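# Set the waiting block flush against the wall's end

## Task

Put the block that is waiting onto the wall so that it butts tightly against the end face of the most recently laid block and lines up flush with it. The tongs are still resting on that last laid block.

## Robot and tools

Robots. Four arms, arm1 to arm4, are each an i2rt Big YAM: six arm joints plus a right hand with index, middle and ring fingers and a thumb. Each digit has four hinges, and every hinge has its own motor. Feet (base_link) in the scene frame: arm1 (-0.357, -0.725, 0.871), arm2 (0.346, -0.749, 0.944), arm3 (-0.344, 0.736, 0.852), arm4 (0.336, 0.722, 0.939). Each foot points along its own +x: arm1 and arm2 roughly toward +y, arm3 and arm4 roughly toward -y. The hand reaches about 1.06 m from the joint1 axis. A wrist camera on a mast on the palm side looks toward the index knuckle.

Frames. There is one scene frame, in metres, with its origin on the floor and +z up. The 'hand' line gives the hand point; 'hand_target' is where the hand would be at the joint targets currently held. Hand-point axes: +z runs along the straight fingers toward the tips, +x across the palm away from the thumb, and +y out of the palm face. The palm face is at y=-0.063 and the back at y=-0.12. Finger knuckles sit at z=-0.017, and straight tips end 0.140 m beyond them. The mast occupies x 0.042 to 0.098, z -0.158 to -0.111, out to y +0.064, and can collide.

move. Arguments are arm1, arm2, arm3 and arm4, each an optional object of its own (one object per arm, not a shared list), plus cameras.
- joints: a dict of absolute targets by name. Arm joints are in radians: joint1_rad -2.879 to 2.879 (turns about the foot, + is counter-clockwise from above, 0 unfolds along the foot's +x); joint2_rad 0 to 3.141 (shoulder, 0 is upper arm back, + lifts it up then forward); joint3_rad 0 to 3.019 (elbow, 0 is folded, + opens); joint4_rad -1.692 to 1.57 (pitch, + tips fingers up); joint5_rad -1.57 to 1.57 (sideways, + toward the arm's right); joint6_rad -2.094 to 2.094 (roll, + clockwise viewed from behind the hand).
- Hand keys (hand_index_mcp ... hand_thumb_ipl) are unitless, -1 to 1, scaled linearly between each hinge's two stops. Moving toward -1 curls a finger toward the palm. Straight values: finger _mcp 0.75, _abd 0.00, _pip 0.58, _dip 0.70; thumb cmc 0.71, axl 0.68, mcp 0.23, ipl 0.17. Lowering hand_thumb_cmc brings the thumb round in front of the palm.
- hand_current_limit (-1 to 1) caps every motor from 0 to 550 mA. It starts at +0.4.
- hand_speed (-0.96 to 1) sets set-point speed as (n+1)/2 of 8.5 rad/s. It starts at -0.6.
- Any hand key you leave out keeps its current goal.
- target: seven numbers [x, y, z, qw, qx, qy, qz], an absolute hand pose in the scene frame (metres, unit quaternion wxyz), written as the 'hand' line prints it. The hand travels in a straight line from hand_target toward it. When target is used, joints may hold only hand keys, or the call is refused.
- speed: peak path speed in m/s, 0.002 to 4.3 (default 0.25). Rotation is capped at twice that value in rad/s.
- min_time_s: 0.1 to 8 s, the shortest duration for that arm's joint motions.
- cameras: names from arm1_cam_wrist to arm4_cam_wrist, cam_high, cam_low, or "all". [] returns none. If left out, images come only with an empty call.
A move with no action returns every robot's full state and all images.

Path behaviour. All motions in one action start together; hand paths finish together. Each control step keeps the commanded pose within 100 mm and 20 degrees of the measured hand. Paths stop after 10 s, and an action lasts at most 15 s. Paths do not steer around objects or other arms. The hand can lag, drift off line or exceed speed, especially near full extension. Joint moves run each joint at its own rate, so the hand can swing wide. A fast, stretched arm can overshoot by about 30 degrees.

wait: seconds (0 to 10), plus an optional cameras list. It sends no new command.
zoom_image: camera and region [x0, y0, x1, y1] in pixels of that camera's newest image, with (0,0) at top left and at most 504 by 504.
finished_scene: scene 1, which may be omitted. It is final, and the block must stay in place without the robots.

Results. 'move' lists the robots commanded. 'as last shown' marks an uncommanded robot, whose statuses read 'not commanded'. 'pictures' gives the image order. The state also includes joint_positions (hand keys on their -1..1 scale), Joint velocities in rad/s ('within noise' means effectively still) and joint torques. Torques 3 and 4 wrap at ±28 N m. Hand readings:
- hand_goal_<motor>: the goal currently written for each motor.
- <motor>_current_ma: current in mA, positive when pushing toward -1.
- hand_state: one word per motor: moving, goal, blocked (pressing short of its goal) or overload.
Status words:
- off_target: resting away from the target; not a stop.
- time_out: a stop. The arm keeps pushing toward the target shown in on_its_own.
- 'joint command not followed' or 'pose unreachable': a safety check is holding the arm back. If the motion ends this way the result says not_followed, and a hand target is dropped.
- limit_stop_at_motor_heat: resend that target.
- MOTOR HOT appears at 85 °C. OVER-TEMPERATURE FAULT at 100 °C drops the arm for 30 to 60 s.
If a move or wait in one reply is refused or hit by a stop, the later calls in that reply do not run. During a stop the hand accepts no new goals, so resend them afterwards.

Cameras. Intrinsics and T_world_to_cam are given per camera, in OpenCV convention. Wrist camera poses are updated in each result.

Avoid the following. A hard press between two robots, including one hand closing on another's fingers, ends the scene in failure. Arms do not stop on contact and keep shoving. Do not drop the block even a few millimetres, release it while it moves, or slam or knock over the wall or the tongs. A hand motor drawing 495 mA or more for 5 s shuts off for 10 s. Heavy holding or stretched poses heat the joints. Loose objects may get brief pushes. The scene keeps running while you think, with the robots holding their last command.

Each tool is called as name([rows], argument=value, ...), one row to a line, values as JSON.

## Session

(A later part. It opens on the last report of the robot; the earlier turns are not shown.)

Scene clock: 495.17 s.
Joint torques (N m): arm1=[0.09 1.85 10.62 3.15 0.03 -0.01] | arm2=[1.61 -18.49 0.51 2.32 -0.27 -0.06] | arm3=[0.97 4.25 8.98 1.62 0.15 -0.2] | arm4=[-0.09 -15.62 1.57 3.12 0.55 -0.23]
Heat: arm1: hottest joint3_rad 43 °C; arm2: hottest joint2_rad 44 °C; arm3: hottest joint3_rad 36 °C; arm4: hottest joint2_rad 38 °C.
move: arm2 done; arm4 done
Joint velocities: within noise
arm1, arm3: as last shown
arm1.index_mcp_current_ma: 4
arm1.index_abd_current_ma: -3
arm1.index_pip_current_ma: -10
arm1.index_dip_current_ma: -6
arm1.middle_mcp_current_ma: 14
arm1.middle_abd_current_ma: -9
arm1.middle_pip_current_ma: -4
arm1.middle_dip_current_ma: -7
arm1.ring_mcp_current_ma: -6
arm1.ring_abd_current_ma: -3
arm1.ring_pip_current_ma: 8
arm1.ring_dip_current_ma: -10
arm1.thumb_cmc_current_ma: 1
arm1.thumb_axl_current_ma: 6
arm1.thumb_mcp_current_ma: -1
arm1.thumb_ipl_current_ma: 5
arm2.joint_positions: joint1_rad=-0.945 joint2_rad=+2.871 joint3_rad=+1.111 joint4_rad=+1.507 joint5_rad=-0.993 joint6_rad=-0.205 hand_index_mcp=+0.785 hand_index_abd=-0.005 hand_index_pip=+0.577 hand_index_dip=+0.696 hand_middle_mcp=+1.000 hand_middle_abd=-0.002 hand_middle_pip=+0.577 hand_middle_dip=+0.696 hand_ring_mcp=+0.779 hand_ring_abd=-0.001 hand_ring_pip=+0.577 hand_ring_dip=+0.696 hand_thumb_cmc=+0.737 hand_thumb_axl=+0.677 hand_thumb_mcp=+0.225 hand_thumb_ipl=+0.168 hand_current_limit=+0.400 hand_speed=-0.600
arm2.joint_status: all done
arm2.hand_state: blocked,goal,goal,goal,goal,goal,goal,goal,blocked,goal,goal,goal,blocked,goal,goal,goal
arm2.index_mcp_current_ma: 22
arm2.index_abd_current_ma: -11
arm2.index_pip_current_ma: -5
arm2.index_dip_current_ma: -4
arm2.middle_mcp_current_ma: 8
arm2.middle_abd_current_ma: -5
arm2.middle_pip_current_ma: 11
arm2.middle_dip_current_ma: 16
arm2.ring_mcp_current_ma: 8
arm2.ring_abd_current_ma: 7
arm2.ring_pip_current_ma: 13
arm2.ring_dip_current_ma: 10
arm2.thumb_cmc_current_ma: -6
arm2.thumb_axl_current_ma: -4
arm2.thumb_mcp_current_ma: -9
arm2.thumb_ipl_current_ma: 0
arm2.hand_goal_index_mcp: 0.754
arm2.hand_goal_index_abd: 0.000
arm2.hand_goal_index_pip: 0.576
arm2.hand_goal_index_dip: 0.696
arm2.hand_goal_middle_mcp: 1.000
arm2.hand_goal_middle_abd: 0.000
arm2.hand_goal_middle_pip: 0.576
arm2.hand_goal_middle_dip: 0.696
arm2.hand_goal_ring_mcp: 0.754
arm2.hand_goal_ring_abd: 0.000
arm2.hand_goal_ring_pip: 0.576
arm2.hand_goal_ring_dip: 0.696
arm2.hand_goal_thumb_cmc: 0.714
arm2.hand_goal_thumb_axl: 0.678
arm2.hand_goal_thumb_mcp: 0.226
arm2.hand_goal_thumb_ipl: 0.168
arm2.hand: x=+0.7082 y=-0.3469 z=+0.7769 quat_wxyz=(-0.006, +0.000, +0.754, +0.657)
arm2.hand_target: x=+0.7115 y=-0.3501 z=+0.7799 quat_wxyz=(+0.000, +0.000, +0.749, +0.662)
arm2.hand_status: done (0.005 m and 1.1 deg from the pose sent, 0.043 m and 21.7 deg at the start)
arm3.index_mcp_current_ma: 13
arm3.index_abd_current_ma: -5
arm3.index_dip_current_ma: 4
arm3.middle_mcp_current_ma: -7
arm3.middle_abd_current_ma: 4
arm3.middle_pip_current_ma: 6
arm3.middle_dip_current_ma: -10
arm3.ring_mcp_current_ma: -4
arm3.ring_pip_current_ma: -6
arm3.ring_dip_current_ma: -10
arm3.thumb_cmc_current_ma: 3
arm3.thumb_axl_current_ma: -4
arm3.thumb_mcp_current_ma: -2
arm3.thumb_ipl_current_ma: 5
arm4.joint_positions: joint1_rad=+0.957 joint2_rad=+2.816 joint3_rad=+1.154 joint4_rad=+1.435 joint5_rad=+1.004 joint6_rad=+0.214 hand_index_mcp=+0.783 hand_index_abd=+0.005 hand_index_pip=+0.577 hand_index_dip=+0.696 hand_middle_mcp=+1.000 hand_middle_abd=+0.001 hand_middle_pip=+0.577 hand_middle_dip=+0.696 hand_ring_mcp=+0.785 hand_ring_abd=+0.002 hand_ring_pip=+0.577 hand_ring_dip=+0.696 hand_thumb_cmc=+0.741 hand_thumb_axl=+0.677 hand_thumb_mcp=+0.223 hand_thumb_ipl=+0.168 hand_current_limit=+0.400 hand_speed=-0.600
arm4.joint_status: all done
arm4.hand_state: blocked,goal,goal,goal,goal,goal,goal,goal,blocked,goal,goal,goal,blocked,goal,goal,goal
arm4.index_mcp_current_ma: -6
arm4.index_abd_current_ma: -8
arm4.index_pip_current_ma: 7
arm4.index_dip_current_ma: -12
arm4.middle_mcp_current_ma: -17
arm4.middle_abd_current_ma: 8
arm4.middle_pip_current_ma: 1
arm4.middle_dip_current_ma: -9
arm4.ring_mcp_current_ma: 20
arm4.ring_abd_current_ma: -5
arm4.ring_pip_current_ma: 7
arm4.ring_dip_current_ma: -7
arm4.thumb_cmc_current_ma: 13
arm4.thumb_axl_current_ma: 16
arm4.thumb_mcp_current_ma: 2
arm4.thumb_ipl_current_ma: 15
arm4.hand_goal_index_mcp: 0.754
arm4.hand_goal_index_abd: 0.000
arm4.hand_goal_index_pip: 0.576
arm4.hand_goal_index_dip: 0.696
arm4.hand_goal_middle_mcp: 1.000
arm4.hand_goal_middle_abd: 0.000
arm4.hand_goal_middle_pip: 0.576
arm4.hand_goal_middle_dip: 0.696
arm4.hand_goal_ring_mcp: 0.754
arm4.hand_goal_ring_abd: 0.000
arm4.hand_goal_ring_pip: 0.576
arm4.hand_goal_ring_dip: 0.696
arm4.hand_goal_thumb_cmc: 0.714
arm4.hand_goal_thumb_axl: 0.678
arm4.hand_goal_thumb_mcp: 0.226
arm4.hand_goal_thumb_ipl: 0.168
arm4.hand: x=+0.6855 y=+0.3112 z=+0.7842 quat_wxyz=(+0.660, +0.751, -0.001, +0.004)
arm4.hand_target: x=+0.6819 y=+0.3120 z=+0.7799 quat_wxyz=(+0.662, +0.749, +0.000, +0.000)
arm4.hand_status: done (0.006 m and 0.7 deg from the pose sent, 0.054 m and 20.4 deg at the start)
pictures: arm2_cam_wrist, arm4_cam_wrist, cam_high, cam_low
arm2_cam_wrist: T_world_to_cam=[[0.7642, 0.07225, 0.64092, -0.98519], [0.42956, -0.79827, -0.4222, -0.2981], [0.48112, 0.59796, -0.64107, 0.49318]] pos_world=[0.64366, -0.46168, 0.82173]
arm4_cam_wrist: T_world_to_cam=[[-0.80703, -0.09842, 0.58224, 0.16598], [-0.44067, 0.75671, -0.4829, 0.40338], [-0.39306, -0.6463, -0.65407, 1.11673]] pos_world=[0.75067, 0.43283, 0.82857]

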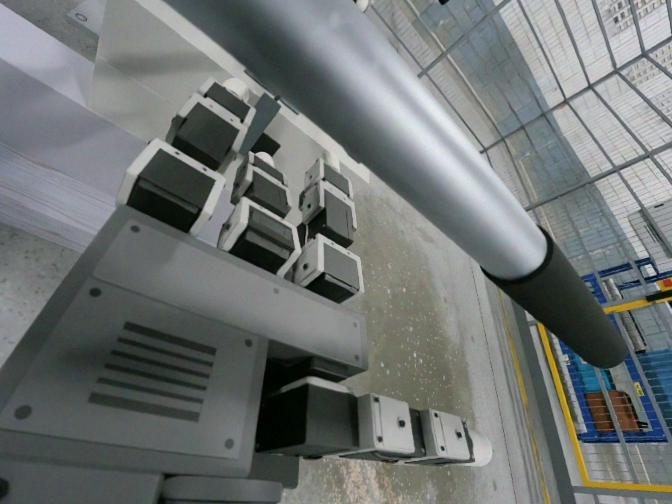

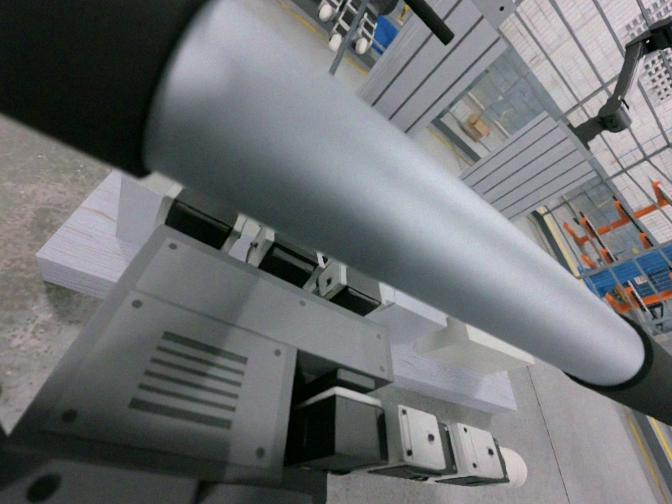

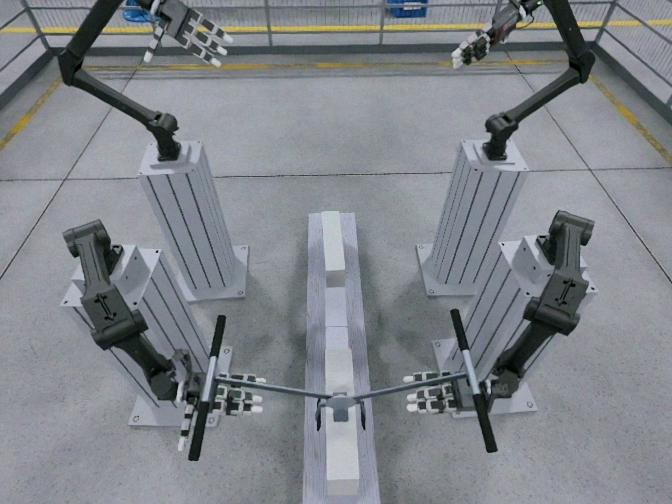

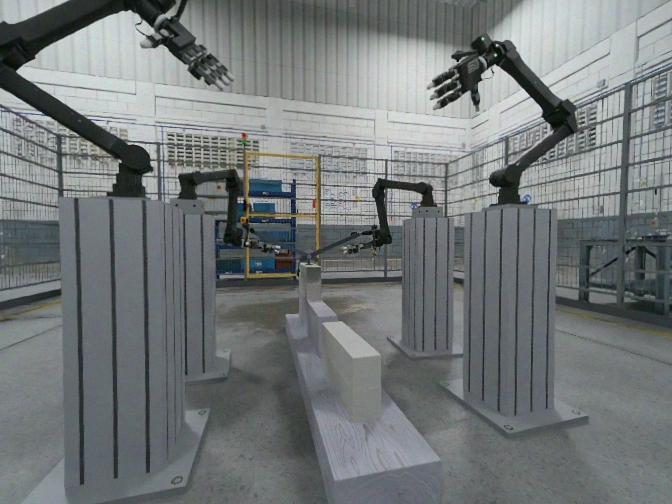

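move(arm2={"target": [0.7145, -0.350, 0.835, 0, 0, 0.749, 0.6626], "speed": 0.1}, arm4={"target": [0.678, 0.310, 0.828, 0.6626, 0.749, 0, 0], "speed": 0.1}, cameras=["cam_high", "arm2_cam_wrist", "arm4_cam_wrist", "cam_low"])

zoom_image(camera="cam_low", region=[220, 200, 400, 320])

zoom_image(camera="arm2_cam_wrist", region=[160, 0, 504, 300])

zoom_image(camera="arm4_cam_wrist", region=[160, 0, 504, 300])

Scene clock: 501.47 s.
Joint torques (N m): arm1=[0.03 1.9 10.65 3.21 0.02 -0.01] | arm2=[2.2 -19.25 -0.05 1.1 -0.32 -0.05] | arm3=[1.03 4.25 9.01 1.59 0.16 -0.21] | arm4=[-0.85 -17.38 0.8 2.56 0.33 -0.25]
Heat: arm1: hottest joint3_rad 44 °C; arm2: hottest joint2_rad 43 °C; arm3: hottest joint3_rad 36 °C; arm4: hottest joint2_rad 38 °C.
move: arm2 done; arm4 done
Joint velocities: within noise
arm1, arm3: as last shown
arm1.index_mcp_current_ma: 1
arm1.index_abd_current_ma: -6
arm1.index_dip_current_ma: -9
arm1.middle_mcp_current_ma: 7
arm1.middle_abd_current_ma: -11
arm1.middle_pip_current_ma: -5
arm1.middle_dip_current_ma: -11
arm1.ring_mcp_current_ma: -4
arm1.ring_abd_current_ma: 2
arm1.ring_pip_current_ma: 5
arm1.ring_dip_current_ma: -5
arm1.thumb_cmc_current_ma: 4
arm1.thumb_axl_current_ma: -1
arm1.thumb_mcp_current_ma: -2
arm1.thumb_ipl_current_ma: 10
arm2.joint_positions: joint1_rad=-0.945 joint2_rad=+2.735 joint3_rad=+1.000 joint4_rad=+1.507 joint5_rad=-0.996 joint6_rad=-0.204 hand_index_mcp=+0.785 hand_index_abd=-0.005 hand_index_pip=+0.577 hand_index_dip=+0.696 hand_middle_mcp=+1.000 hand_middle_abd=-0.003 hand_middle_pip=+0.577 hand_middle_dip=+0.696 hand_ring_mcp=+0.779 hand_ring_abd=-0.001 hand_ring_pip=+0.577 hand_ring_dip=+0.696 hand_thumb_cmc=+0.737 hand_thumb_axl=+0.677 hand_thumb_mcp=+0.225 hand_thumb_ipl=+0.168 hand_current_limit=+0.400 hand_speed=-0.600
arm2.joint_status: not commanded
arm2.hand_state: blocked,goal,goal,goal,goal,goal,goal,goal,blocked,goal,goal,goal,blocked,goal,goal,goal
arm2.index_mcp_current_ma: 8
arm2.index_abd_current_ma: -7
arm2.index_pip_current_ma: -1
arm2.index_dip_current_ma: -17
arm2.middle_mcp_current_ma: 0
arm2.middle_abd_current_ma: -7
arm2.middle_pip_current_ma: 1
arm2.middle_dip_current_ma: -4
arm2.ring_mcp_current_ma: 10
arm2.ring_abd_current_ma: -1
arm2.ring_pip_current_ma: 20
arm2.ring_dip_current_ma: 2
arm2.thumb_cmc_current_ma: -7
arm2.thumb_axl_current_ma: 3
arm2.thumb_mcp_current_ma: 7
arm2.thumb_ipl_current_ma: -4
arm2.hand_goal_index_mcp: 0.754
arm2.hand_goal_index_abd: 0.000
arm2.hand_goal_index_pip: 0.576
arm2.hand_goal_index_dip: 0.696
arm2.hand_goal_middle_mcp: 1.000
arm2.hand_goal_middle_abd: 0.000
arm2.hand_goal_middle_pip: 0.576
arm2.hand_goal_middle_dip: 0.696
arm2.hand_goal_ring_mcp: 0.754
arm2.hand_goal_ring_abd: 0.000
arm2.hand_goal_ring_pip: 0.576
arm2.hand_goal_ring_dip: 0.696
arm2.hand_goal_thumb_cmc: 0.714
arm2.hand_goal_thumb_axl: 0.678
arm2.hand_goal_thumb_mcp: 0.226
arm2.hand_goal_thumb_ipl: 0.168
arm2.hand: x=+0.7080 y=-0.3468 z=+0.8321 quat_wxyz=(+0.001, -0.008, +0.749, +0.662)
arm2.hand_target: x=+0.7145 y=-0.3500 z=+0.8351 quat_wxyz=(+0.000, +0.000, +0.749, +0.663)
arm2.hand_status: done (0.008 m and 0.9 deg from the pose sent, 0.058 m and 1.1 deg at the start)
arm3.index_mcp_current_ma: 10
arm3.index_pip_current_ma: 15
arm3.index_dip_current_ma: 1
arm3.middle_mcp_current_ma: -6
arm3.middle_pip_current_ma: 5
arm3.middle_dip_current_ma: -14
arm3.ring_mcp_current_ma: -8
arm3.ring_abd_current_ma: -6
arm3.ring_pip_current_ma: -5
arm3.ring_dip_current_ma: -6
arm3.thumb_cmc_current_ma: -3
arm3.thumb_axl_current_ma: -6
arm3.thumb_mcp_current_ma: 2
arm4.joint_positions: joint1_rad=+0.957 joint2_rad=+2.707 joint3_rad=+1.052 joint4_rad=+1.435 joint5_rad=+1.000 joint6_rad=+0.210 hand_index_mcp=+0.784 hand_index_abd=+0.005 hand_index_pip=+0.577 hand_index_dip=+0.696 hand_middle_mcp=+1.000 hand_middle_abd=+0.001 hand_middle_pip=+0.577 hand_middle_dip=+0.696 hand_ring_mcp=+0.786 hand_ring_abd=+0.002 hand_ring_pip=+0.577 hand_ring_dip=+0.696 hand_thumb_cmc=+0.742 hand_thumb_axl=+0.677 hand_thumb_mcp=+0.223 hand_thumb_ipl=+0.168 hand_current_limit=+0.400 hand_speed=-0.600
arm4.joint_status: not commanded
arm4.hand_state: blocked,goal,goal,goal,goal,goal,goal,goal,blocked,goal,goal,goal,blocked,goal,goal,goal
arm4.index_mcp_current_ma: -7
arm4.index_abd_current_ma: -6
arm4.index_pip_current_ma: 4
arm4.index_dip_current_ma: 2
arm4.middle_mcp_current_ma: 5
arm4.middle_abd_current_ma: -3
arm4.middle_pip_current_ma: -5
arm4.middle_dip_current_ma: -7
arm4.ring_mcp_current_ma: 4
arm4.ring_abd_current_ma: -4
arm4.ring_pip_current_ma: 8
arm4.ring_dip_current_ma: -11
arm4.thumb_cmc_current_ma: 11
arm4.thumb_axl_current_ma: 17
arm4.thumb_mcp_current_ma: 9
arm4.thumb_ipl_current_ma: -6
arm4.hand_goal_index_mcp: 0.754
arm4.hand_goal_index_abd: 0.000
arm4.hand_goal_index_pip: 0.576
arm4.hand_goal_index_dip: 0.696
arm4.hand_goal_middle_mcp: 1.000
arm4.hand_goal_middle_abd: 0.000
arm4.hand_goal_middle_pip: 0.576
arm4.hand_goal_middle_dip: 0.696
arm4.hand_goal_ring_mcp: 0.754
arm4.hand_goal_ring_abd: 0.000
arm4.hand_goal_ring_pip: 0.576
arm4.hand_goal_ring_dip: 0.696
arm4.hand_goal_thumb_cmc: 0.714
arm4.hand_goal_thumb_axl: 0.678
arm4.hand_goal_thumb_mcp: 0.226
arm4.hand_goal_thumb_ipl: 0.168
arm4.hand: x=+0.6819 y=+0.3139 z=+0.8262 quat_wxyz=(+0.661, +0.750, +0.000, +0.006)
arm4.hand_target: x=+0.6779 y=+0.3100 z=+0.8280 quat_wxyz=(+0.662, +0.749, +0.000, +0.000)
arm4.hand_status: done (0.006 m and 0.8 deg from the pose sent, 0.044 m and 0.7 deg at the start)
pictures: arm2_cam_wrist, arm4_cam_wrist, cam_high, cam_low
arm2_cam_wrist: T_world_to_cam=[[0.75062, 0.06462, 0.65757, -1.02729], [0.44027, -0.79099, -0.42485, -0.27751], [0.49268, 0.6084, -0.62218, 0.50834]] pos_world=[0.64283, -0.4624, 0.87389]
arm4_cam_wrist: T_world_to_cam=[[-0.80764, -0.10014, 0.58111, 0.14074], [-0.44303, 0.75341, -0.4859, 0.42516], [-0.38915, -0.64988, -0.65285, 1.14201]] pos_world=[0.74644, 0.43595, 0.87036]

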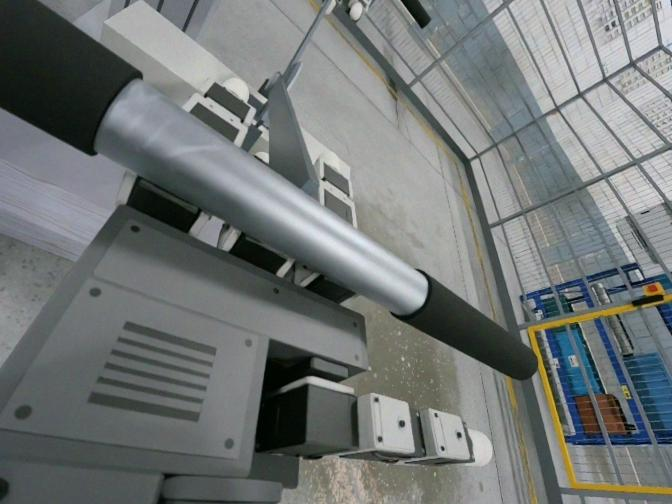

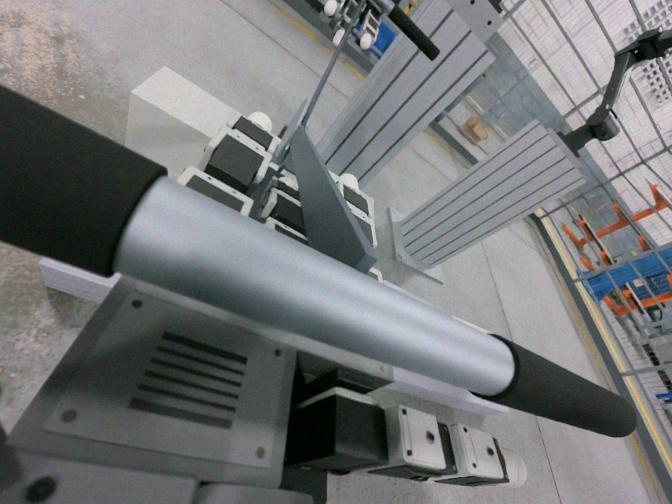

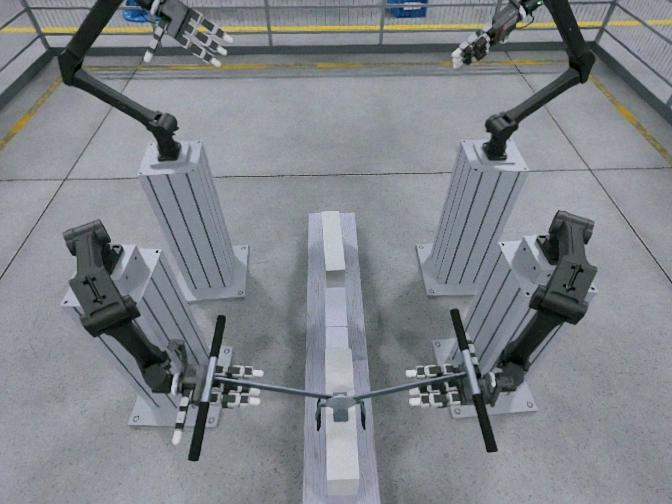

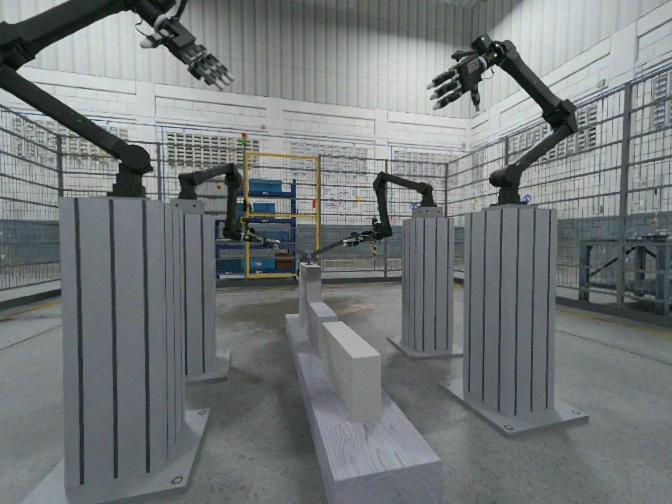

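Scaled by 2.800 from the camera's image (finer frame: 960x720).

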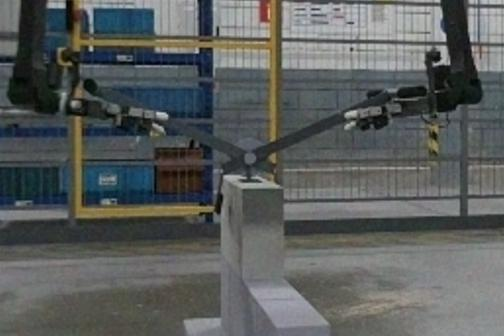

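Scaled by 1.465 from the camera's image (finer frame: 960x720).

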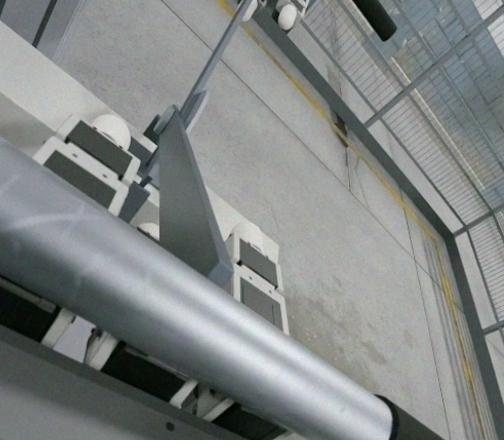

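Scaled by 1.465 from the camera's image (finer frame: 960x720).

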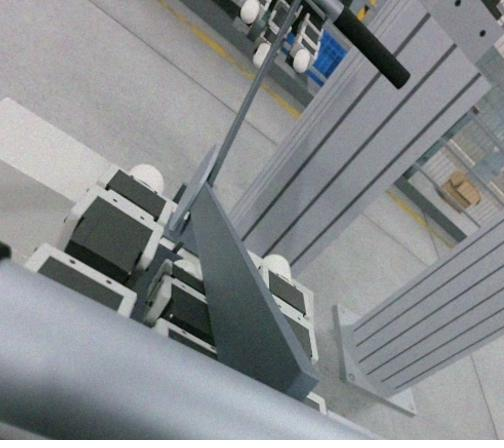

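move(arm2={"joints": {"hand_index_mcp": -0.45, "hand_ring_mcp": -0.45}}, arm4={"joints": {"hand_index_mcp": -0.45, "hand_ring_mcp": -0.45}}, cameras=["arm2_cam_wrist", "arm4_cam_wrist", "cam_low"])

Scene clock: 507.87 s.
Joint torques (N m): arm1=[-0.09 1.85 10.66 3.18 0.03 -0.01] | arm2=[1.79 -18.84 0.01 1.14 -0.19 -0.02] | arm3=[0.91 4.19 8.98 1.63 0.16 -0.21] | arm4=[-0.5 -17.2 0.81 2.5 0.3 -0.24]
Heat: arm1: hottest joint3_rad 44 °C; arm2: hottest joint2_rad 42 °C; arm3: hottest joint3_rad 36 °C; arm4: hottest joint2_rad 38 °C.
move: arm2 off_target; arm4 off_target
Joint velocities: within noise
arm1, arm3: as last shown
arm1.index_mcp_current_ma: 10
arm1.index_abd_current_ma: -8
arm1.index_pip_current_ma: -4
arm1.index_dip_current_ma: -4
arm1.middle_mcp_current_ma: 6
arm1.middle_abd_current_ma: -17
arm1.middle_pip_current_ma: -4
arm1.middle_dip_current_ma: -1
arm1.ring_mcp_current_ma: -2
arm1.ring_abd_current_ma: -2
arm1.ring_pip_current_ma: 7
arm1.ring_dip_current_ma: -7
arm1.thumb_cmc_current_ma: 1
arm1.thumb_axl_current_ma: -6
arm1.thumb_mcp_current_ma: 3
arm1.thumb_ipl_current_ma: 5
arm2.joint_positions: joint1_rad=-0.945 joint2_rad=+2.735 joint3_rad=+1.001 joint4_rad=+1.507 joint5_rad=-0.998 joint6_rad=-0.204 hand_index_mcp=-0.403 hand_index_abd=-0.005 hand_index_pip=+0.577 hand_index_dip=+0.696 hand_middle_mcp=+1.000 hand_middle_abd=-0.004 hand_middle_pip=+0.577 hand_middle_dip=+0.696 hand_ring_mcp=-0.405 hand_ring_abd=-0.004 hand_ring_pip=+0.577 hand_ring_dip=+0.696 hand_thumb_cmc=+0.738 hand_thumb_axl=+0.677 hand_thumb_mcp=+0.225 hand_thumb_ipl=+0.168 hand_current_limit=+0.400 hand_speed=-0.600
arm2.joint_status: hand_index_mcp off_target (ended at -0.403, target -0.450); hand_ring_mcp off_target (ended at -0.405, target -0.450)
arm2.hand_state: blocked,goal,goal,goal,goal,goal,goal,goal,blocked,goal,goal,goal,blocked,goal,goal,goal
arm2.index_mcp_current_ma: 34
arm2.index_abd_current_ma: -3
arm2.index_pip_current_ma: -14
arm2.index_dip_current_ma: -6
arm2.middle_mcp_current_ma: 15
arm2.middle_abd_current_ma: -25
arm2.middle_pip_current_ma: 6
arm2.middle_dip_current_ma: -7
arm2.ring_mcp_current_ma: 18
arm2.ring_abd_current_ma: 7
arm2.ring_pip_current_ma: 21
arm2.ring_dip_current_ma: 7
arm2.thumb_cmc_current_ma: 1
arm2.thumb_axl_current_ma: 2
arm2.thumb_mcp_current_ma: -9
arm2.thumb_ipl_current_ma: -19
arm2.hand_goal_index_mcp: -0.450
arm2.hand_goal_index_abd: 0.000
arm2.hand_goal_index_pip: 0.576
arm2.hand_goal_index_dip: 0.696
arm2.hand_goal_middle_mcp: 1.000
arm2.hand_goal_middle_abd: 0.000
arm2.hand_goal_middle_pip: 0.576
arm2.hand_goal_middle_dip: 0.696
arm2.hand_goal_ring_mcp: -0.450
arm2.hand_goal_ring_abd: 0.000
arm2.hand_goal_ring_pip: 0.576
arm2.hand_goal_ring_dip: 0.696
arm2.hand_goal_thumb_cmc: 0.714
arm2.hand_goal_thumb_axl: 0.678
arm2.hand_goal_thumb_mcp: 0.226
arm2.hand_goal_thumb_ipl: 0.168
arm2.hand: x=+0.7076 y=-0.3466 z=+0.8321 quat_wxyz=(+0.000, -0.009, +0.749, +0.663)
arm2.hand_target: x=+0.7146 y=-0.3500 z=+0.8351 quat_wxyz=(+0.000, +0.000, +0.749, +0.663)
arm2.hand_status: not commanded
arm3.index_mcp_current_ma: 9
arm3.index_abd_current_ma: 0
arm3.index_pip_current_ma: 4
arm3.index_dip_current_ma: 2
arm3.middle_mcp_current_ma: -9
arm3.middle_abd_current_ma: 6
arm3.middle_pip_current_ma: 11
arm3.middle_dip_current_ma: -8
arm3.ring_mcp_current_ma: -6
arm3.ring_abd_current_ma: -4
arm3.ring_dip_current_ma: -4
arm3.thumb_cmc_current_ma: 0
arm3.thumb_axl_current_ma: -11
arm3.thumb_mcp_current_ma: -1
arm3.thumb_ipl_current_ma: 7
arm4.joint_positions: joint1_rad=+0.957 joint2_rad=+2.707 joint3_rad=+1.052 joint4_rad=+1.435 joint5_rad=+1.000 joint6_rad=+0.210 hand_index_mcp=-0.425 hand_index_abd=+0.005 hand_index_pip=+0.577 hand_index_dip=+0.696 hand_middle_mcp=+1.000 hand_middle_abd=+0.001 hand_middle_pip=+0.577 hand_middle_dip=+0.696 hand_ring_mcp=-0.421 hand_ring_abd=+0.002 hand_ring_pip=+0.577 hand_ring_dip=+0.696 hand_thumb_cmc=+0.742 hand_thumb_axl=+0.677 hand_thumb_mcp=+0.223 hand_thumb_ipl=+0.168 hand_current_limit=+0.400 hand_speed=-0.600
arm4.joint_status: hand_index_mcp off_target (ended at -0.425, target -0.450); hand_ring_mcp off_target (ended at -0.421, target -0.450)
arm4.hand_state: blocked,goal,goal,goal,goal,goal,goal,goal,blocked,goal,goal,goal,blocked,goal,goal,goal
arm4.index_mcp_current_ma: -7
arm4.index_abd_current_ma: 7
arm4.index_pip_current_ma: 4
arm4.index_dip_current_ma: 5
arm4.middle_mcp_current_ma: -2
arm4.middle_abd_current_ma: -5
arm4.middle_pip_current_ma: 2
arm4.middle_dip_current_ma: -2
arm4.ring_mcp_current_ma: -1
arm4.ring_abd_current_ma: -8
arm4.ring_pip_current_ma: 16
arm4.ring_dip_current_ma: 0
arm4.thumb_cmc_current_ma: 7
arm4.thumb_axl_current_ma: 11
arm4.thumb_mcp_current_ma: 8
arm4.thumb_ipl_current_ma: 13
arm4.hand_goal_index_mcp: -0.450
arm4.hand_goal_index_abd: 0.000
arm4.hand_goal_index_pip: 0.576
arm4.hand_goal_index_dip: 0.696
arm4.hand_goal_middle_mcp: 1.000
arm4.hand_goal_middle_abd: 0.000
arm4.hand_goal_middle_pip: 0.576
arm4.hand_goal_middle_dip: 0.696
arm4.hand_goal_ring_mcp: -0.450
arm4.hand_goal_ring_abd: 0.000
arm4.hand_goal_ring_pip: 0.576
arm4.hand_goal_ring_dip: 0.696
arm4.hand_goal_thumb_cmc: 0.714
arm4.hand_goal_thumb_axl: 0.678
arm4.hand_goal_thumb_mcp: 0.226
arm4.hand_goal_thumb_ipl: 0.168
arm4.hand: x=+0.6819 y=+0.3139 z=+0.8262 quat_wxyz=(+0.661, +0.750, +0.000, +0.006)
arm4.hand_target: x=+0.6779 y=+0.3100 z=+0.8280 quat_wxyz=(+0.662, +0.749, +0.000, +0.000)
arm4.hand_status: not commanded
arm2_cam_wrist: T_world_to_cam=[[0.75087, 0.06606, 0.65714, -1.02634], [0.44177, -0.78988, -0.42537, -0.27738], [0.49096, 0.6097, -0.62228, 0.51011]] pos_world=[0.64273, -0.46231, 0.87389]
arm4_cam_wrist: T_world_to_cam=[[-0.80764, -0.10014, 0.58111, 0.14074], [-0.44303, 0.75341, -0.4859, 0.42516], [-0.38915, -0.64988, -0.65285, 1.14201]] pos_world=[0.74644, 0.43595, 0.87036]

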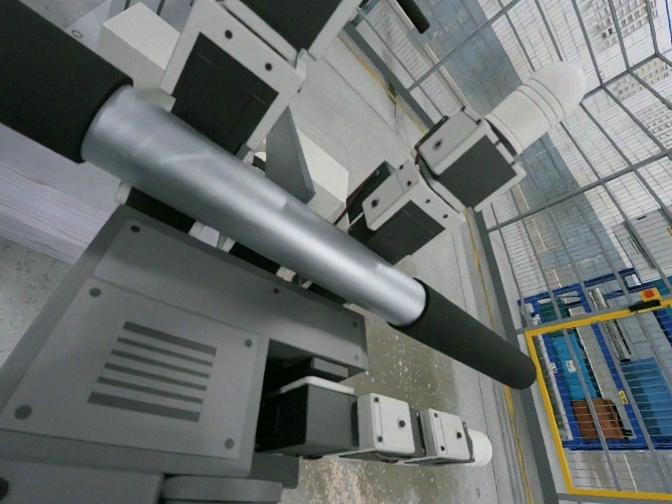

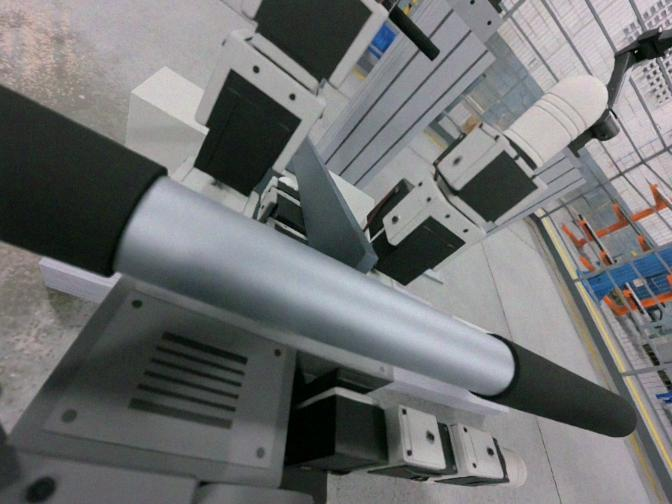

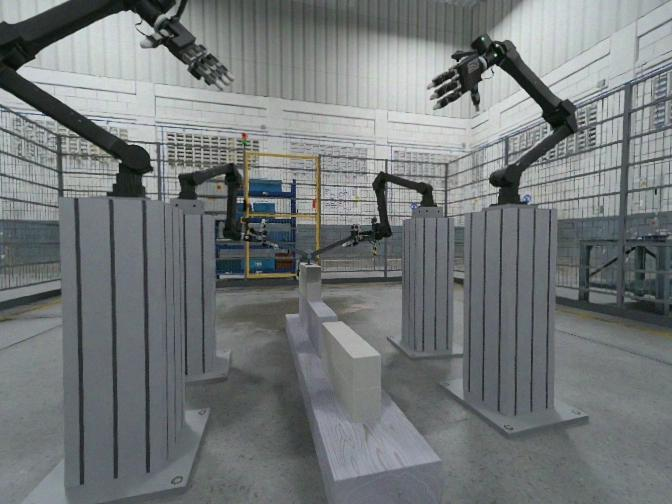

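move(arm2={"joints": {"hand_index_pip": -0.2, "hand_ring_pip": -0.2, "hand_index_dip": 0.1, "hand_ring_dip": 0.1, "hand_current_limit": 0.7}}, arm4={"joints": {"hand_index_pip": -0.2, "hand_ring_pip": -0.2, "hand_index_dip": 0.1, "hand_ring_dip": 0.1, "hand_current_limit": 0.7}})

move(arm2={"joints": {"hand_index_mcp": -0.62, "hand_ring_mcp": -0.62, "hand_index_pip": -0.3, "hand_ring_pip": -0.3}}, arm4={"joints": {"hand_index_mcp": -0.62, "hand_ring_mcp": -0.62, "hand_index_pip": -0.3, "hand_ring_pip": -0.3}}, cameras=["arm2_cam_wrist", "arm4_cam_wrist", "cam_low"])

Scene clock: 514.40 s.
Joint torques (N m): arm1=[-0.03 1.85 10.62 3.14 0.02 -0.01] | arm2=[1.85 -19.43 0.05 1.01 -0.18 -0.05] | arm3=[0.91 4.07 8.98 1.63 0.15 -0.2] | arm4=[-0.44 -17.26 0.8 2.48 0.3 -0.23]
Heat: arm1: hottest joint3_rad 44 °C; arm2: hottest joint2_rad 42 °C; arm3: hottest joint3_rad 36 °C; arm4: hottest joint2_rad 38 °C.
move: arm2 done; arm4 done
Joint velocities: within noise
arm1, arm3: as last shown
arm1.index_mcp_current_ma: 1
arm1.index_abd_current_ma: -6
arm1.index_pip_current_ma: -1
arm1.index_dip_current_ma: -9
arm1.middle_mcp_current_ma: 4
arm1.middle_abd_current_ma: -6
arm1.middle_pip_current_ma: -6
arm1.middle_dip_current_ma: 0
arm1.ring_mcp_current_ma: -4
arm1.ring_abd_current_ma: 5
arm1.ring_pip_current_ma: 8
arm1.ring_dip_current_ma: -5
arm1.thumb_cmc_current_ma: 4
arm1.thumb_axl_current_ma: 1
arm1.thumb_mcp_current_ma: 4
arm1.thumb_ipl_current_ma: 4
arm2.joint_positions: joint1_rad=-0.945 joint2_rad=+2.735 joint3_rad=+1.001 joint4_rad=+1.507 joint5_rad=-0.998 joint6_rad=-0.204 hand_index_mcp=-0.409 hand_index_abd=-0.005 hand_index_pip=-0.203 hand_index_dip=+0.102 hand_middle_mcp=+1.000 hand_middle_abd=-0.004 hand_middle_pip=+0.577 hand_middle_dip=+0.696 hand_ring_mcp=-0.410 hand_ring_abd=-0.004 hand_ring_pip=-0.203 hand_ring_dip=+0.096 hand_thumb_cmc=+0.738 hand_thumb_axl=+0.677 hand_thumb_mcp=+0.225 hand_thumb_ipl=+0.168 hand_current_limit=+0.700 hand_speed=-0.600
arm2.joint_status: all done
arm2.hand_state: blocked,goal,goal,goal,goal,goal,goal,goal,blocked,goal,goal,goal,blocked,goal,goal,goal
arm2.index_mcp_current_ma: 23
arm2.index_abd_current_ma: -4
arm2.index_pip_current_ma: 2
arm2.index_dip_current_ma: -2
arm2.middle_mcp_current_ma: 4
arm2.middle_abd_current_ma: -8
arm2.middle_pip_current_ma: 16
arm2.middle_dip_current_ma: 7
arm2.ring_mcp_current_ma: 20
arm2.ring_abd_current_ma: 9
arm2.ring_pip_current_ma: 20
arm2.ring_dip_current_ma: 18
arm2.thumb_cmc_current_ma: 7
arm2.thumb_axl_current_ma: -4
arm2.thumb_mcp_current_ma: -7
arm2.thumb_ipl_current_ma: 2
arm2.hand_goal_index_mcp: -0.450
arm2.hand_goal_index_abd: 0.000
arm2.hand_goal_index_pip: -0.200
arm2.hand_goal_index_dip: 0.100
arm2.hand_goal_middle_mcp: 1.000
arm2.hand_goal_middle_abd: 0.000
arm2.hand_goal_middle_pip: 0.576
arm2.hand_goal_middle_dip: 0.696
arm2.hand_goal_ring_mcp: -0.450
arm2.hand_goal_ring_abd: 0.000
arm2.hand_goal_ring_pip: -0.200
arm2.hand_goal_ring_dip: 0.100
arm2.hand_goal_thumb_cmc: 0.714
arm2.hand_goal_thumb_axl: 0.678
arm2.hand_goal_thumb_mcp: 0.226
arm2.hand_goal_thumb_ipl: 0.168
arm2.hand: x=+0.7076 y=-0.3466 z=+0.8321 quat_wxyz=(+0.000, -0.009, +0.749, +0.663)
arm2.hand_target: x=+0.7146 y=-0.3500 z=+0.8351 quat_wxyz=(+0.000, +0.000, +0.749, +0.663)
arm2.hand_status: not commanded
arm3.index_mcp_current_ma: 12
arm3.index_pip_current_ma: 7
arm3.index_dip_current_ma: 1
arm3.middle_abd_current_ma: 5
arm3.middle_pip_current_ma: 10
arm3.middle_dip_current_ma: -6
arm3.ring_abd_current_ma: -9
arm3.ring_dip_current_ma: -10
arm3.thumb_cmc_current_ma: -1
arm3.thumb_axl_current_ma: -6
arm3.thumb_mcp_current_ma: 1
arm3.thumb_ipl_current_ma: 3
arm4.joint_positions: joint1_rad=+0.957 joint2_rad=+2.707 joint3_rad=+1.052 joint4_rad=+1.435 joint5_rad=+1.000 joint6_rad=+0.210 hand_index_mcp=-0.431 hand_index_abd=+0.005 hand_index_pip=-0.204 hand_index_dip=+0.098 hand_middle_mcp=+1.000 hand_middle_abd=+0.001 hand_middle_pip=+0.577 hand_middle_dip=+0.696 hand_ring_mcp=-0.428 hand_ring_abd=+0.002 hand_ring_pip=-0.204 hand_ring_dip=+0.100 hand_thumb_cmc=+0.742 hand_thumb_axl=+0.677 hand_thumb_mcp=+0.223 hand_thumb_ipl=+0.168 hand_current_limit=+0.700 hand_speed=-0.600
arm4.joint_status: all done
arm4.hand_state: goal,goal,goal,goal,goal,goal,goal,goal,blocked,goal,goal,goal,blocked,goal,goal,goal
arm4.index_mcp_current_ma: -12
arm4.index_abd_current_ma: -4
arm4.index_pip_current_ma: -9
arm4.index_dip_current_ma: 8
arm4.middle_mcp_current_ma: -12
arm4.middle_abd_current_ma: 3
arm4.middle_pip_current_ma: 3
arm4.middle_dip_current_ma: -9
arm4.ring_mcp_current_ma: 1
arm4.ring_abd_current_ma: 1
arm4.ring_pip_current_ma: 11
arm4.ring_dip_current_ma: -10
arm4.thumb_cmc_current_ma: -6
arm4.thumb_axl_current_ma: 2
arm4.thumb_mcp_current_ma: 11
arm4.thumb_ipl_current_ma: 5
arm4.hand_goal_index_mcp: -0.450
arm4.hand_goal_index_abd: 0.000
arm4.hand_goal_index_pip: -0.200
arm4.hand_goal_index_dip: 0.100
arm4.hand_goal_middle_mcp: 1.000
arm4.hand_goal_middle_abd: 0.000
arm4.hand_goal_middle_pip: 0.576
arm4.hand_goal_middle_dip: 0.696
arm4.hand_goal_ring_mcp: -0.450
arm4.hand_goal_ring_abd: 0.000
arm4.hand_goal_ring_pip: -0.200
arm4.hand_goal_ring_dip: 0.100
arm4.hand_goal_thumb_cmc: 0.714
arm4.hand_goal_thumb_axl: 0.678
arm4.hand_goal_thumb_mcp: 0.226
arm4.hand_goal_thumb_ipl: 0.168
arm4.hand: x=+0.6819 y=+0.3139 z=+0.8262 quat_wxyz=(+0.661, +0.750, +0.000, +0.006)
arm4.hand_target: x=+0.6779 y=+0.3100 z=+0.8280 quat_wxyz=(+0.662, +0.749, +0.000, +0.000)
arm4.hand_status: not commanded
pictures: none

Scene clock: 514.97 s.
Joint torques (N m): arm1=[0.09 1.79 10.62 3.23 0.03 -0.01] | arm2=[1.96 -19.02 -0.14 1.22 -0.19 -0.03] | arm3=[0.85 4.13 8.98 1.63 0.15 -0.21] | arm4=[-0.56 -17.26 0.81 2.47 0.28 -0.22]
Heat: arm1: hottest joint3_rad 44 °C; arm2: hottest joint2_rad 41 °C; arm3: hottest joint3_rad 36 °C; arm4: hottest joint2_rad 38 °C.
move: arm2 off_target; arm4 off_target
Joint velocities: within noise
arm1, arm3: as last shown
arm1.index_mcp_current_ma: 13
arm1.index_abd_current_ma: -3
arm1.index_pip_current_ma: -4
arm1.middle_mcp_current_ma: 12
arm1.middle_abd_current_ma: -17
arm1.middle_pip_current_ma: -4
arm1.middle_dip_current_ma: -6
arm1.ring_abd_current_ma: 1
arm1.ring_dip_current_ma: -8
arm1.thumb_axl_current_ma: 5
arm1.thumb_mcp_current_ma: 0
arm1.thumb_ipl_current_ma: 8
arm2.joint_positions: joint1_rad=-0.944 joint2_rad=+2.735 joint3_rad=+1.003 joint4_rad=+1.503 joint5_rad=-0.997 joint6_rad=-0.204 hand_index_mcp=-0.444 hand_index_abd=-0.002 hand_index_pip=-0.301 hand_index_dip=+0.102 hand_middle_mcp=+1.000 hand_middle_abd=-0.004 hand_middle_pip=+0.577 hand_middle_dip=+0.696 hand_ring_mcp=-0.439 hand_ring_abd=-0.004 hand_ring_pip=-0.301 hand_ring_dip=+0.096 hand_thumb_cmc=+0.738 hand_thumb_axl=+0.677 hand_thumb_mcp=+0.225 hand_thumb_ipl=+0.168 hand_current_limit=+0.700 hand_speed=-0.600
arm2.joint_status: hand_index_mcp off_target (ended at -0.444, target -0.620); hand_ring_mcp off_target (ended at -0.439, target -0.620); the others done
arm2.hand_state: blocked,goal,goal,goal,goal,goal,goal,goal,blocked,goal,goal,goal,blocked,goal,goal,goal
arm2.index_mcp_current_ma: 140
arm2.index_abd_current_ma: -3
arm2.index_pip_current_ma: -7
arm2.index_dip_current_ma: 1
arm2.middle_mcp_current_ma: 5
arm2.middle_abd_current_ma: -7
arm2.middle_pip_current_ma: 3
arm2.middle_dip_current_ma: 4
arm2.ring_mcp_current_ma: 147
arm2.ring_abd_current_ma: 7
arm2.ring_pip_current_ma: 20
arm2.ring_dip_current_ma: 8
arm2.thumb_cmc_current_ma: 9
arm2.thumb_axl_current_ma: 10
arm2.thumb_mcp_current_ma: 8
arm2.thumb_ipl_current_ma: -8
arm2.hand_goal_index_mcp: -0.620
arm2.hand_goal_index_abd: 0.000
arm2.hand_goal_index_pip: -0.300
arm2.hand_goal_index_dip: 0.100
arm2.hand_goal_middle_mcp: 1.000
arm2.hand_goal_middle_abd: 0.000
arm2.hand_goal_middle_pip: 0.576
arm2.hand_goal_middle_dip: 0.696
arm2.hand_goal_ring_mcp: -0.620
arm2.hand_goal_ring_abd: 0.000
arm2.hand_goal_ring_pip: -0.300
arm2.hand_goal_ring_dip: 0.100
arm2.hand_goal_thumb_cmc: 0.714
arm2.hand_goal_thumb_axl: 0.678
arm2.hand_goal_thumb_mcp: 0.226
arm2.hand_goal_thumb_ipl: 0.168
arm2.hand: x=+0.7082 y=-0.3458 z=+0.8318 quat_wxyz=(+0.000, -0.009, +0.749, +0.662)
arm2.hand_target: x=+0.7145 y=-0.3500 z=+0.8351 quat_wxyz=(+0.000, +0.000, +0.749, +0.663)
arm2.hand_status: not commanded
arm3.index_mcp_current_ma: 6
arm3.index_abd_current_ma: -5
arm3.index_dip_current_ma: 5
arm3.middle_mcp_current_ma: -10
arm3.middle_abd_current_ma: 3
arm3.middle_pip_current_ma: 9
arm3.middle_dip_current_ma: -13
arm3.ring_abd_current_ma: -6
arm3.ring_pip_current_ma: -6
arm3.thumb_cmc_current_ma: 5
arm3.thumb_axl_current_ma: -7
arm3.thumb_mcp_current_ma: 3
arm3.thumb_ipl_current_ma: 11
arm4.joint_positions: joint1_rad=+0.957 joint2_rad=+2.707 joint3_rad=+1.052 joint4_rad=+1.435 joint5_rad=+1.000 joint6_rad=+0.209 hand_index_mcp=-0.528 hand_index_abd=+0.002 hand_index_pip=-0.272 hand_index_dip=+0.106 hand_middle_mcp=+1.000 hand_middle_abd=+0.001 hand_middle_pip=+0.577 hand_middle_dip=+0.696 hand_ring_mcp=-0.535 hand_ring_abd=+0.004 hand_ring_pip=-0.279 hand_ring_dip=+0.104 hand_thumb_cmc=+0.742 hand_thumb_axl=+0.677 hand_thumb_mcp=+0.223 hand_thumb_ipl=+0.168 hand_current_limit=+0.700 hand_speed=-0.600
arm4.joint_status: hand_index_mcp off_target (ended at -0.528, target -0.620); hand_index_pip off_target (ended at -0.272, target -0.300); hand_ring_mcp off_target (ended at -0.535, target -0.620); hand_ring_pip off_target (ended at -0.279, target -0.300)
arm4.hand_state: blocked,goal,blocked,goal,goal,goal,goal,goal,blocked,goal,blocked,goal,blocked,goal,goal,goal
arm4.index_mcp_current_ma: 28
arm4.index_abd_current_ma: -7
arm4.index_pip_current_ma: -5
arm4.index_dip_current_ma: 7
arm4.middle_mcp_current_ma: -3
arm4.middle_abd_current_ma: 10
arm4.middle_pip_current_ma: 6
arm4.middle_dip_current_ma: 3
arm4.ring_mcp_current_ma: 10
arm4.ring_abd_current_ma: -4
arm4.ring_pip_current_ma: 8
arm4.ring_dip_current_ma: -8
arm4.thumb_cmc_current_ma: 1
arm4.thumb_axl_current_ma: 16
arm4.thumb_mcp_current_ma: 4
arm4.thumb_ipl_current_ma: 7
arm4.hand_goal_index_mcp: -0.620
arm4.hand_goal_index_abd: 0.000
arm4.hand_goal_index_pip: -0.300
arm4.hand_goal_index_dip: 0.100
arm4.hand_goal_middle_mcp: 1.000
arm4.hand_goal_middle_abd: 0.000
arm4.hand_goal_middle_pip: 0.576
arm4.hand_goal_middle_dip: 0.696
arm4.hand_goal_ring_mcp: -0.620
arm4.hand_goal_ring_abd: 0.000
arm4.hand_goal_ring_pip: -0.300
arm4.hand_goal_ring_dip: 0.100
arm4.hand_goal_thumb_cmc: 0.714
arm4.hand_goal_thumb_axl: 0.678
arm4.hand_goal_thumb_mcp: 0.226
arm4.hand_goal_thumb_ipl: 0.168
arm4.hand: x=+0.6820 y=+0.3139 z=+0.8262 quat_wxyz=(+0.661, +0.750, +0.000, +0.006)
arm4.hand_target: x=+0.6779 y=+0.3100 z=+0.8280 quat_wxyz=(+0.662, +0.749, +0.000, +0.000)
arm4.hand_status: not commanded
arm2_cam_wrist: T_world_to_cam=[[0.75147, 0.06678, 0.65638, -1.02618], [0.44166, -0.78999, -0.42527, -0.27721], [0.49014, 0.60947, -0.62315, 0.51034]] pos_world=[0.64344, -0.46151, 0.87369]
arm4_cam_wrist: T_world_to_cam=[[-0.80719, -0.10026, 0.58171, 0.14007], [-0.44349, 0.75337, -0.48554, 0.42519], [-0.38957, -0.6499, -0.65258, 1.14207]] pos_world=[0.74655, 0.43595, 0.87026]

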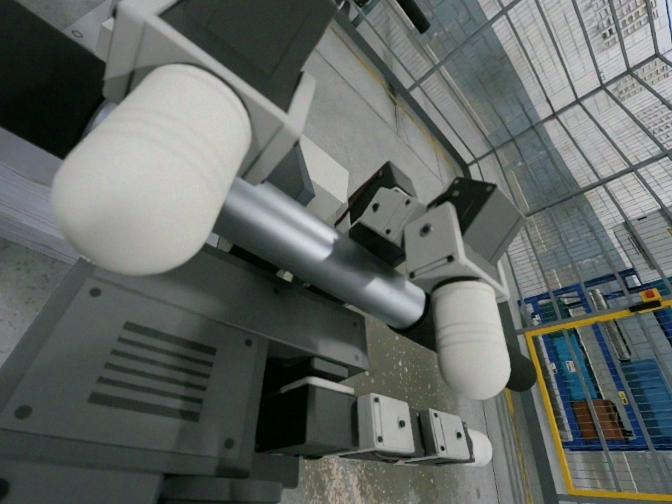

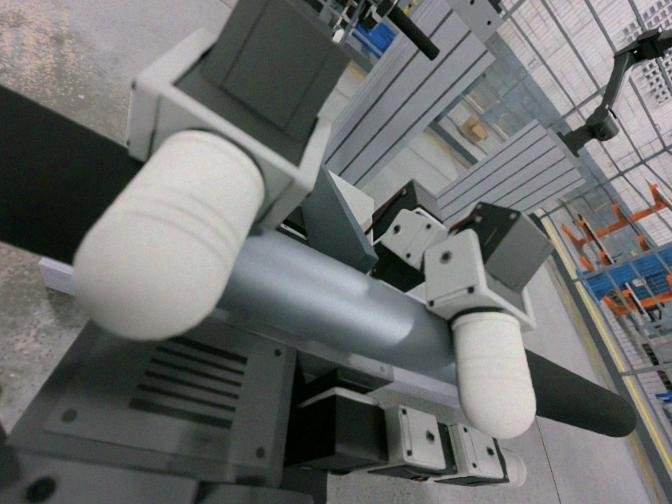

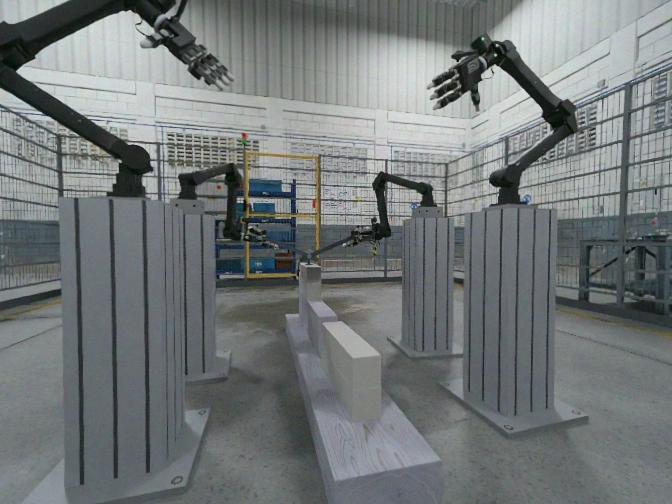

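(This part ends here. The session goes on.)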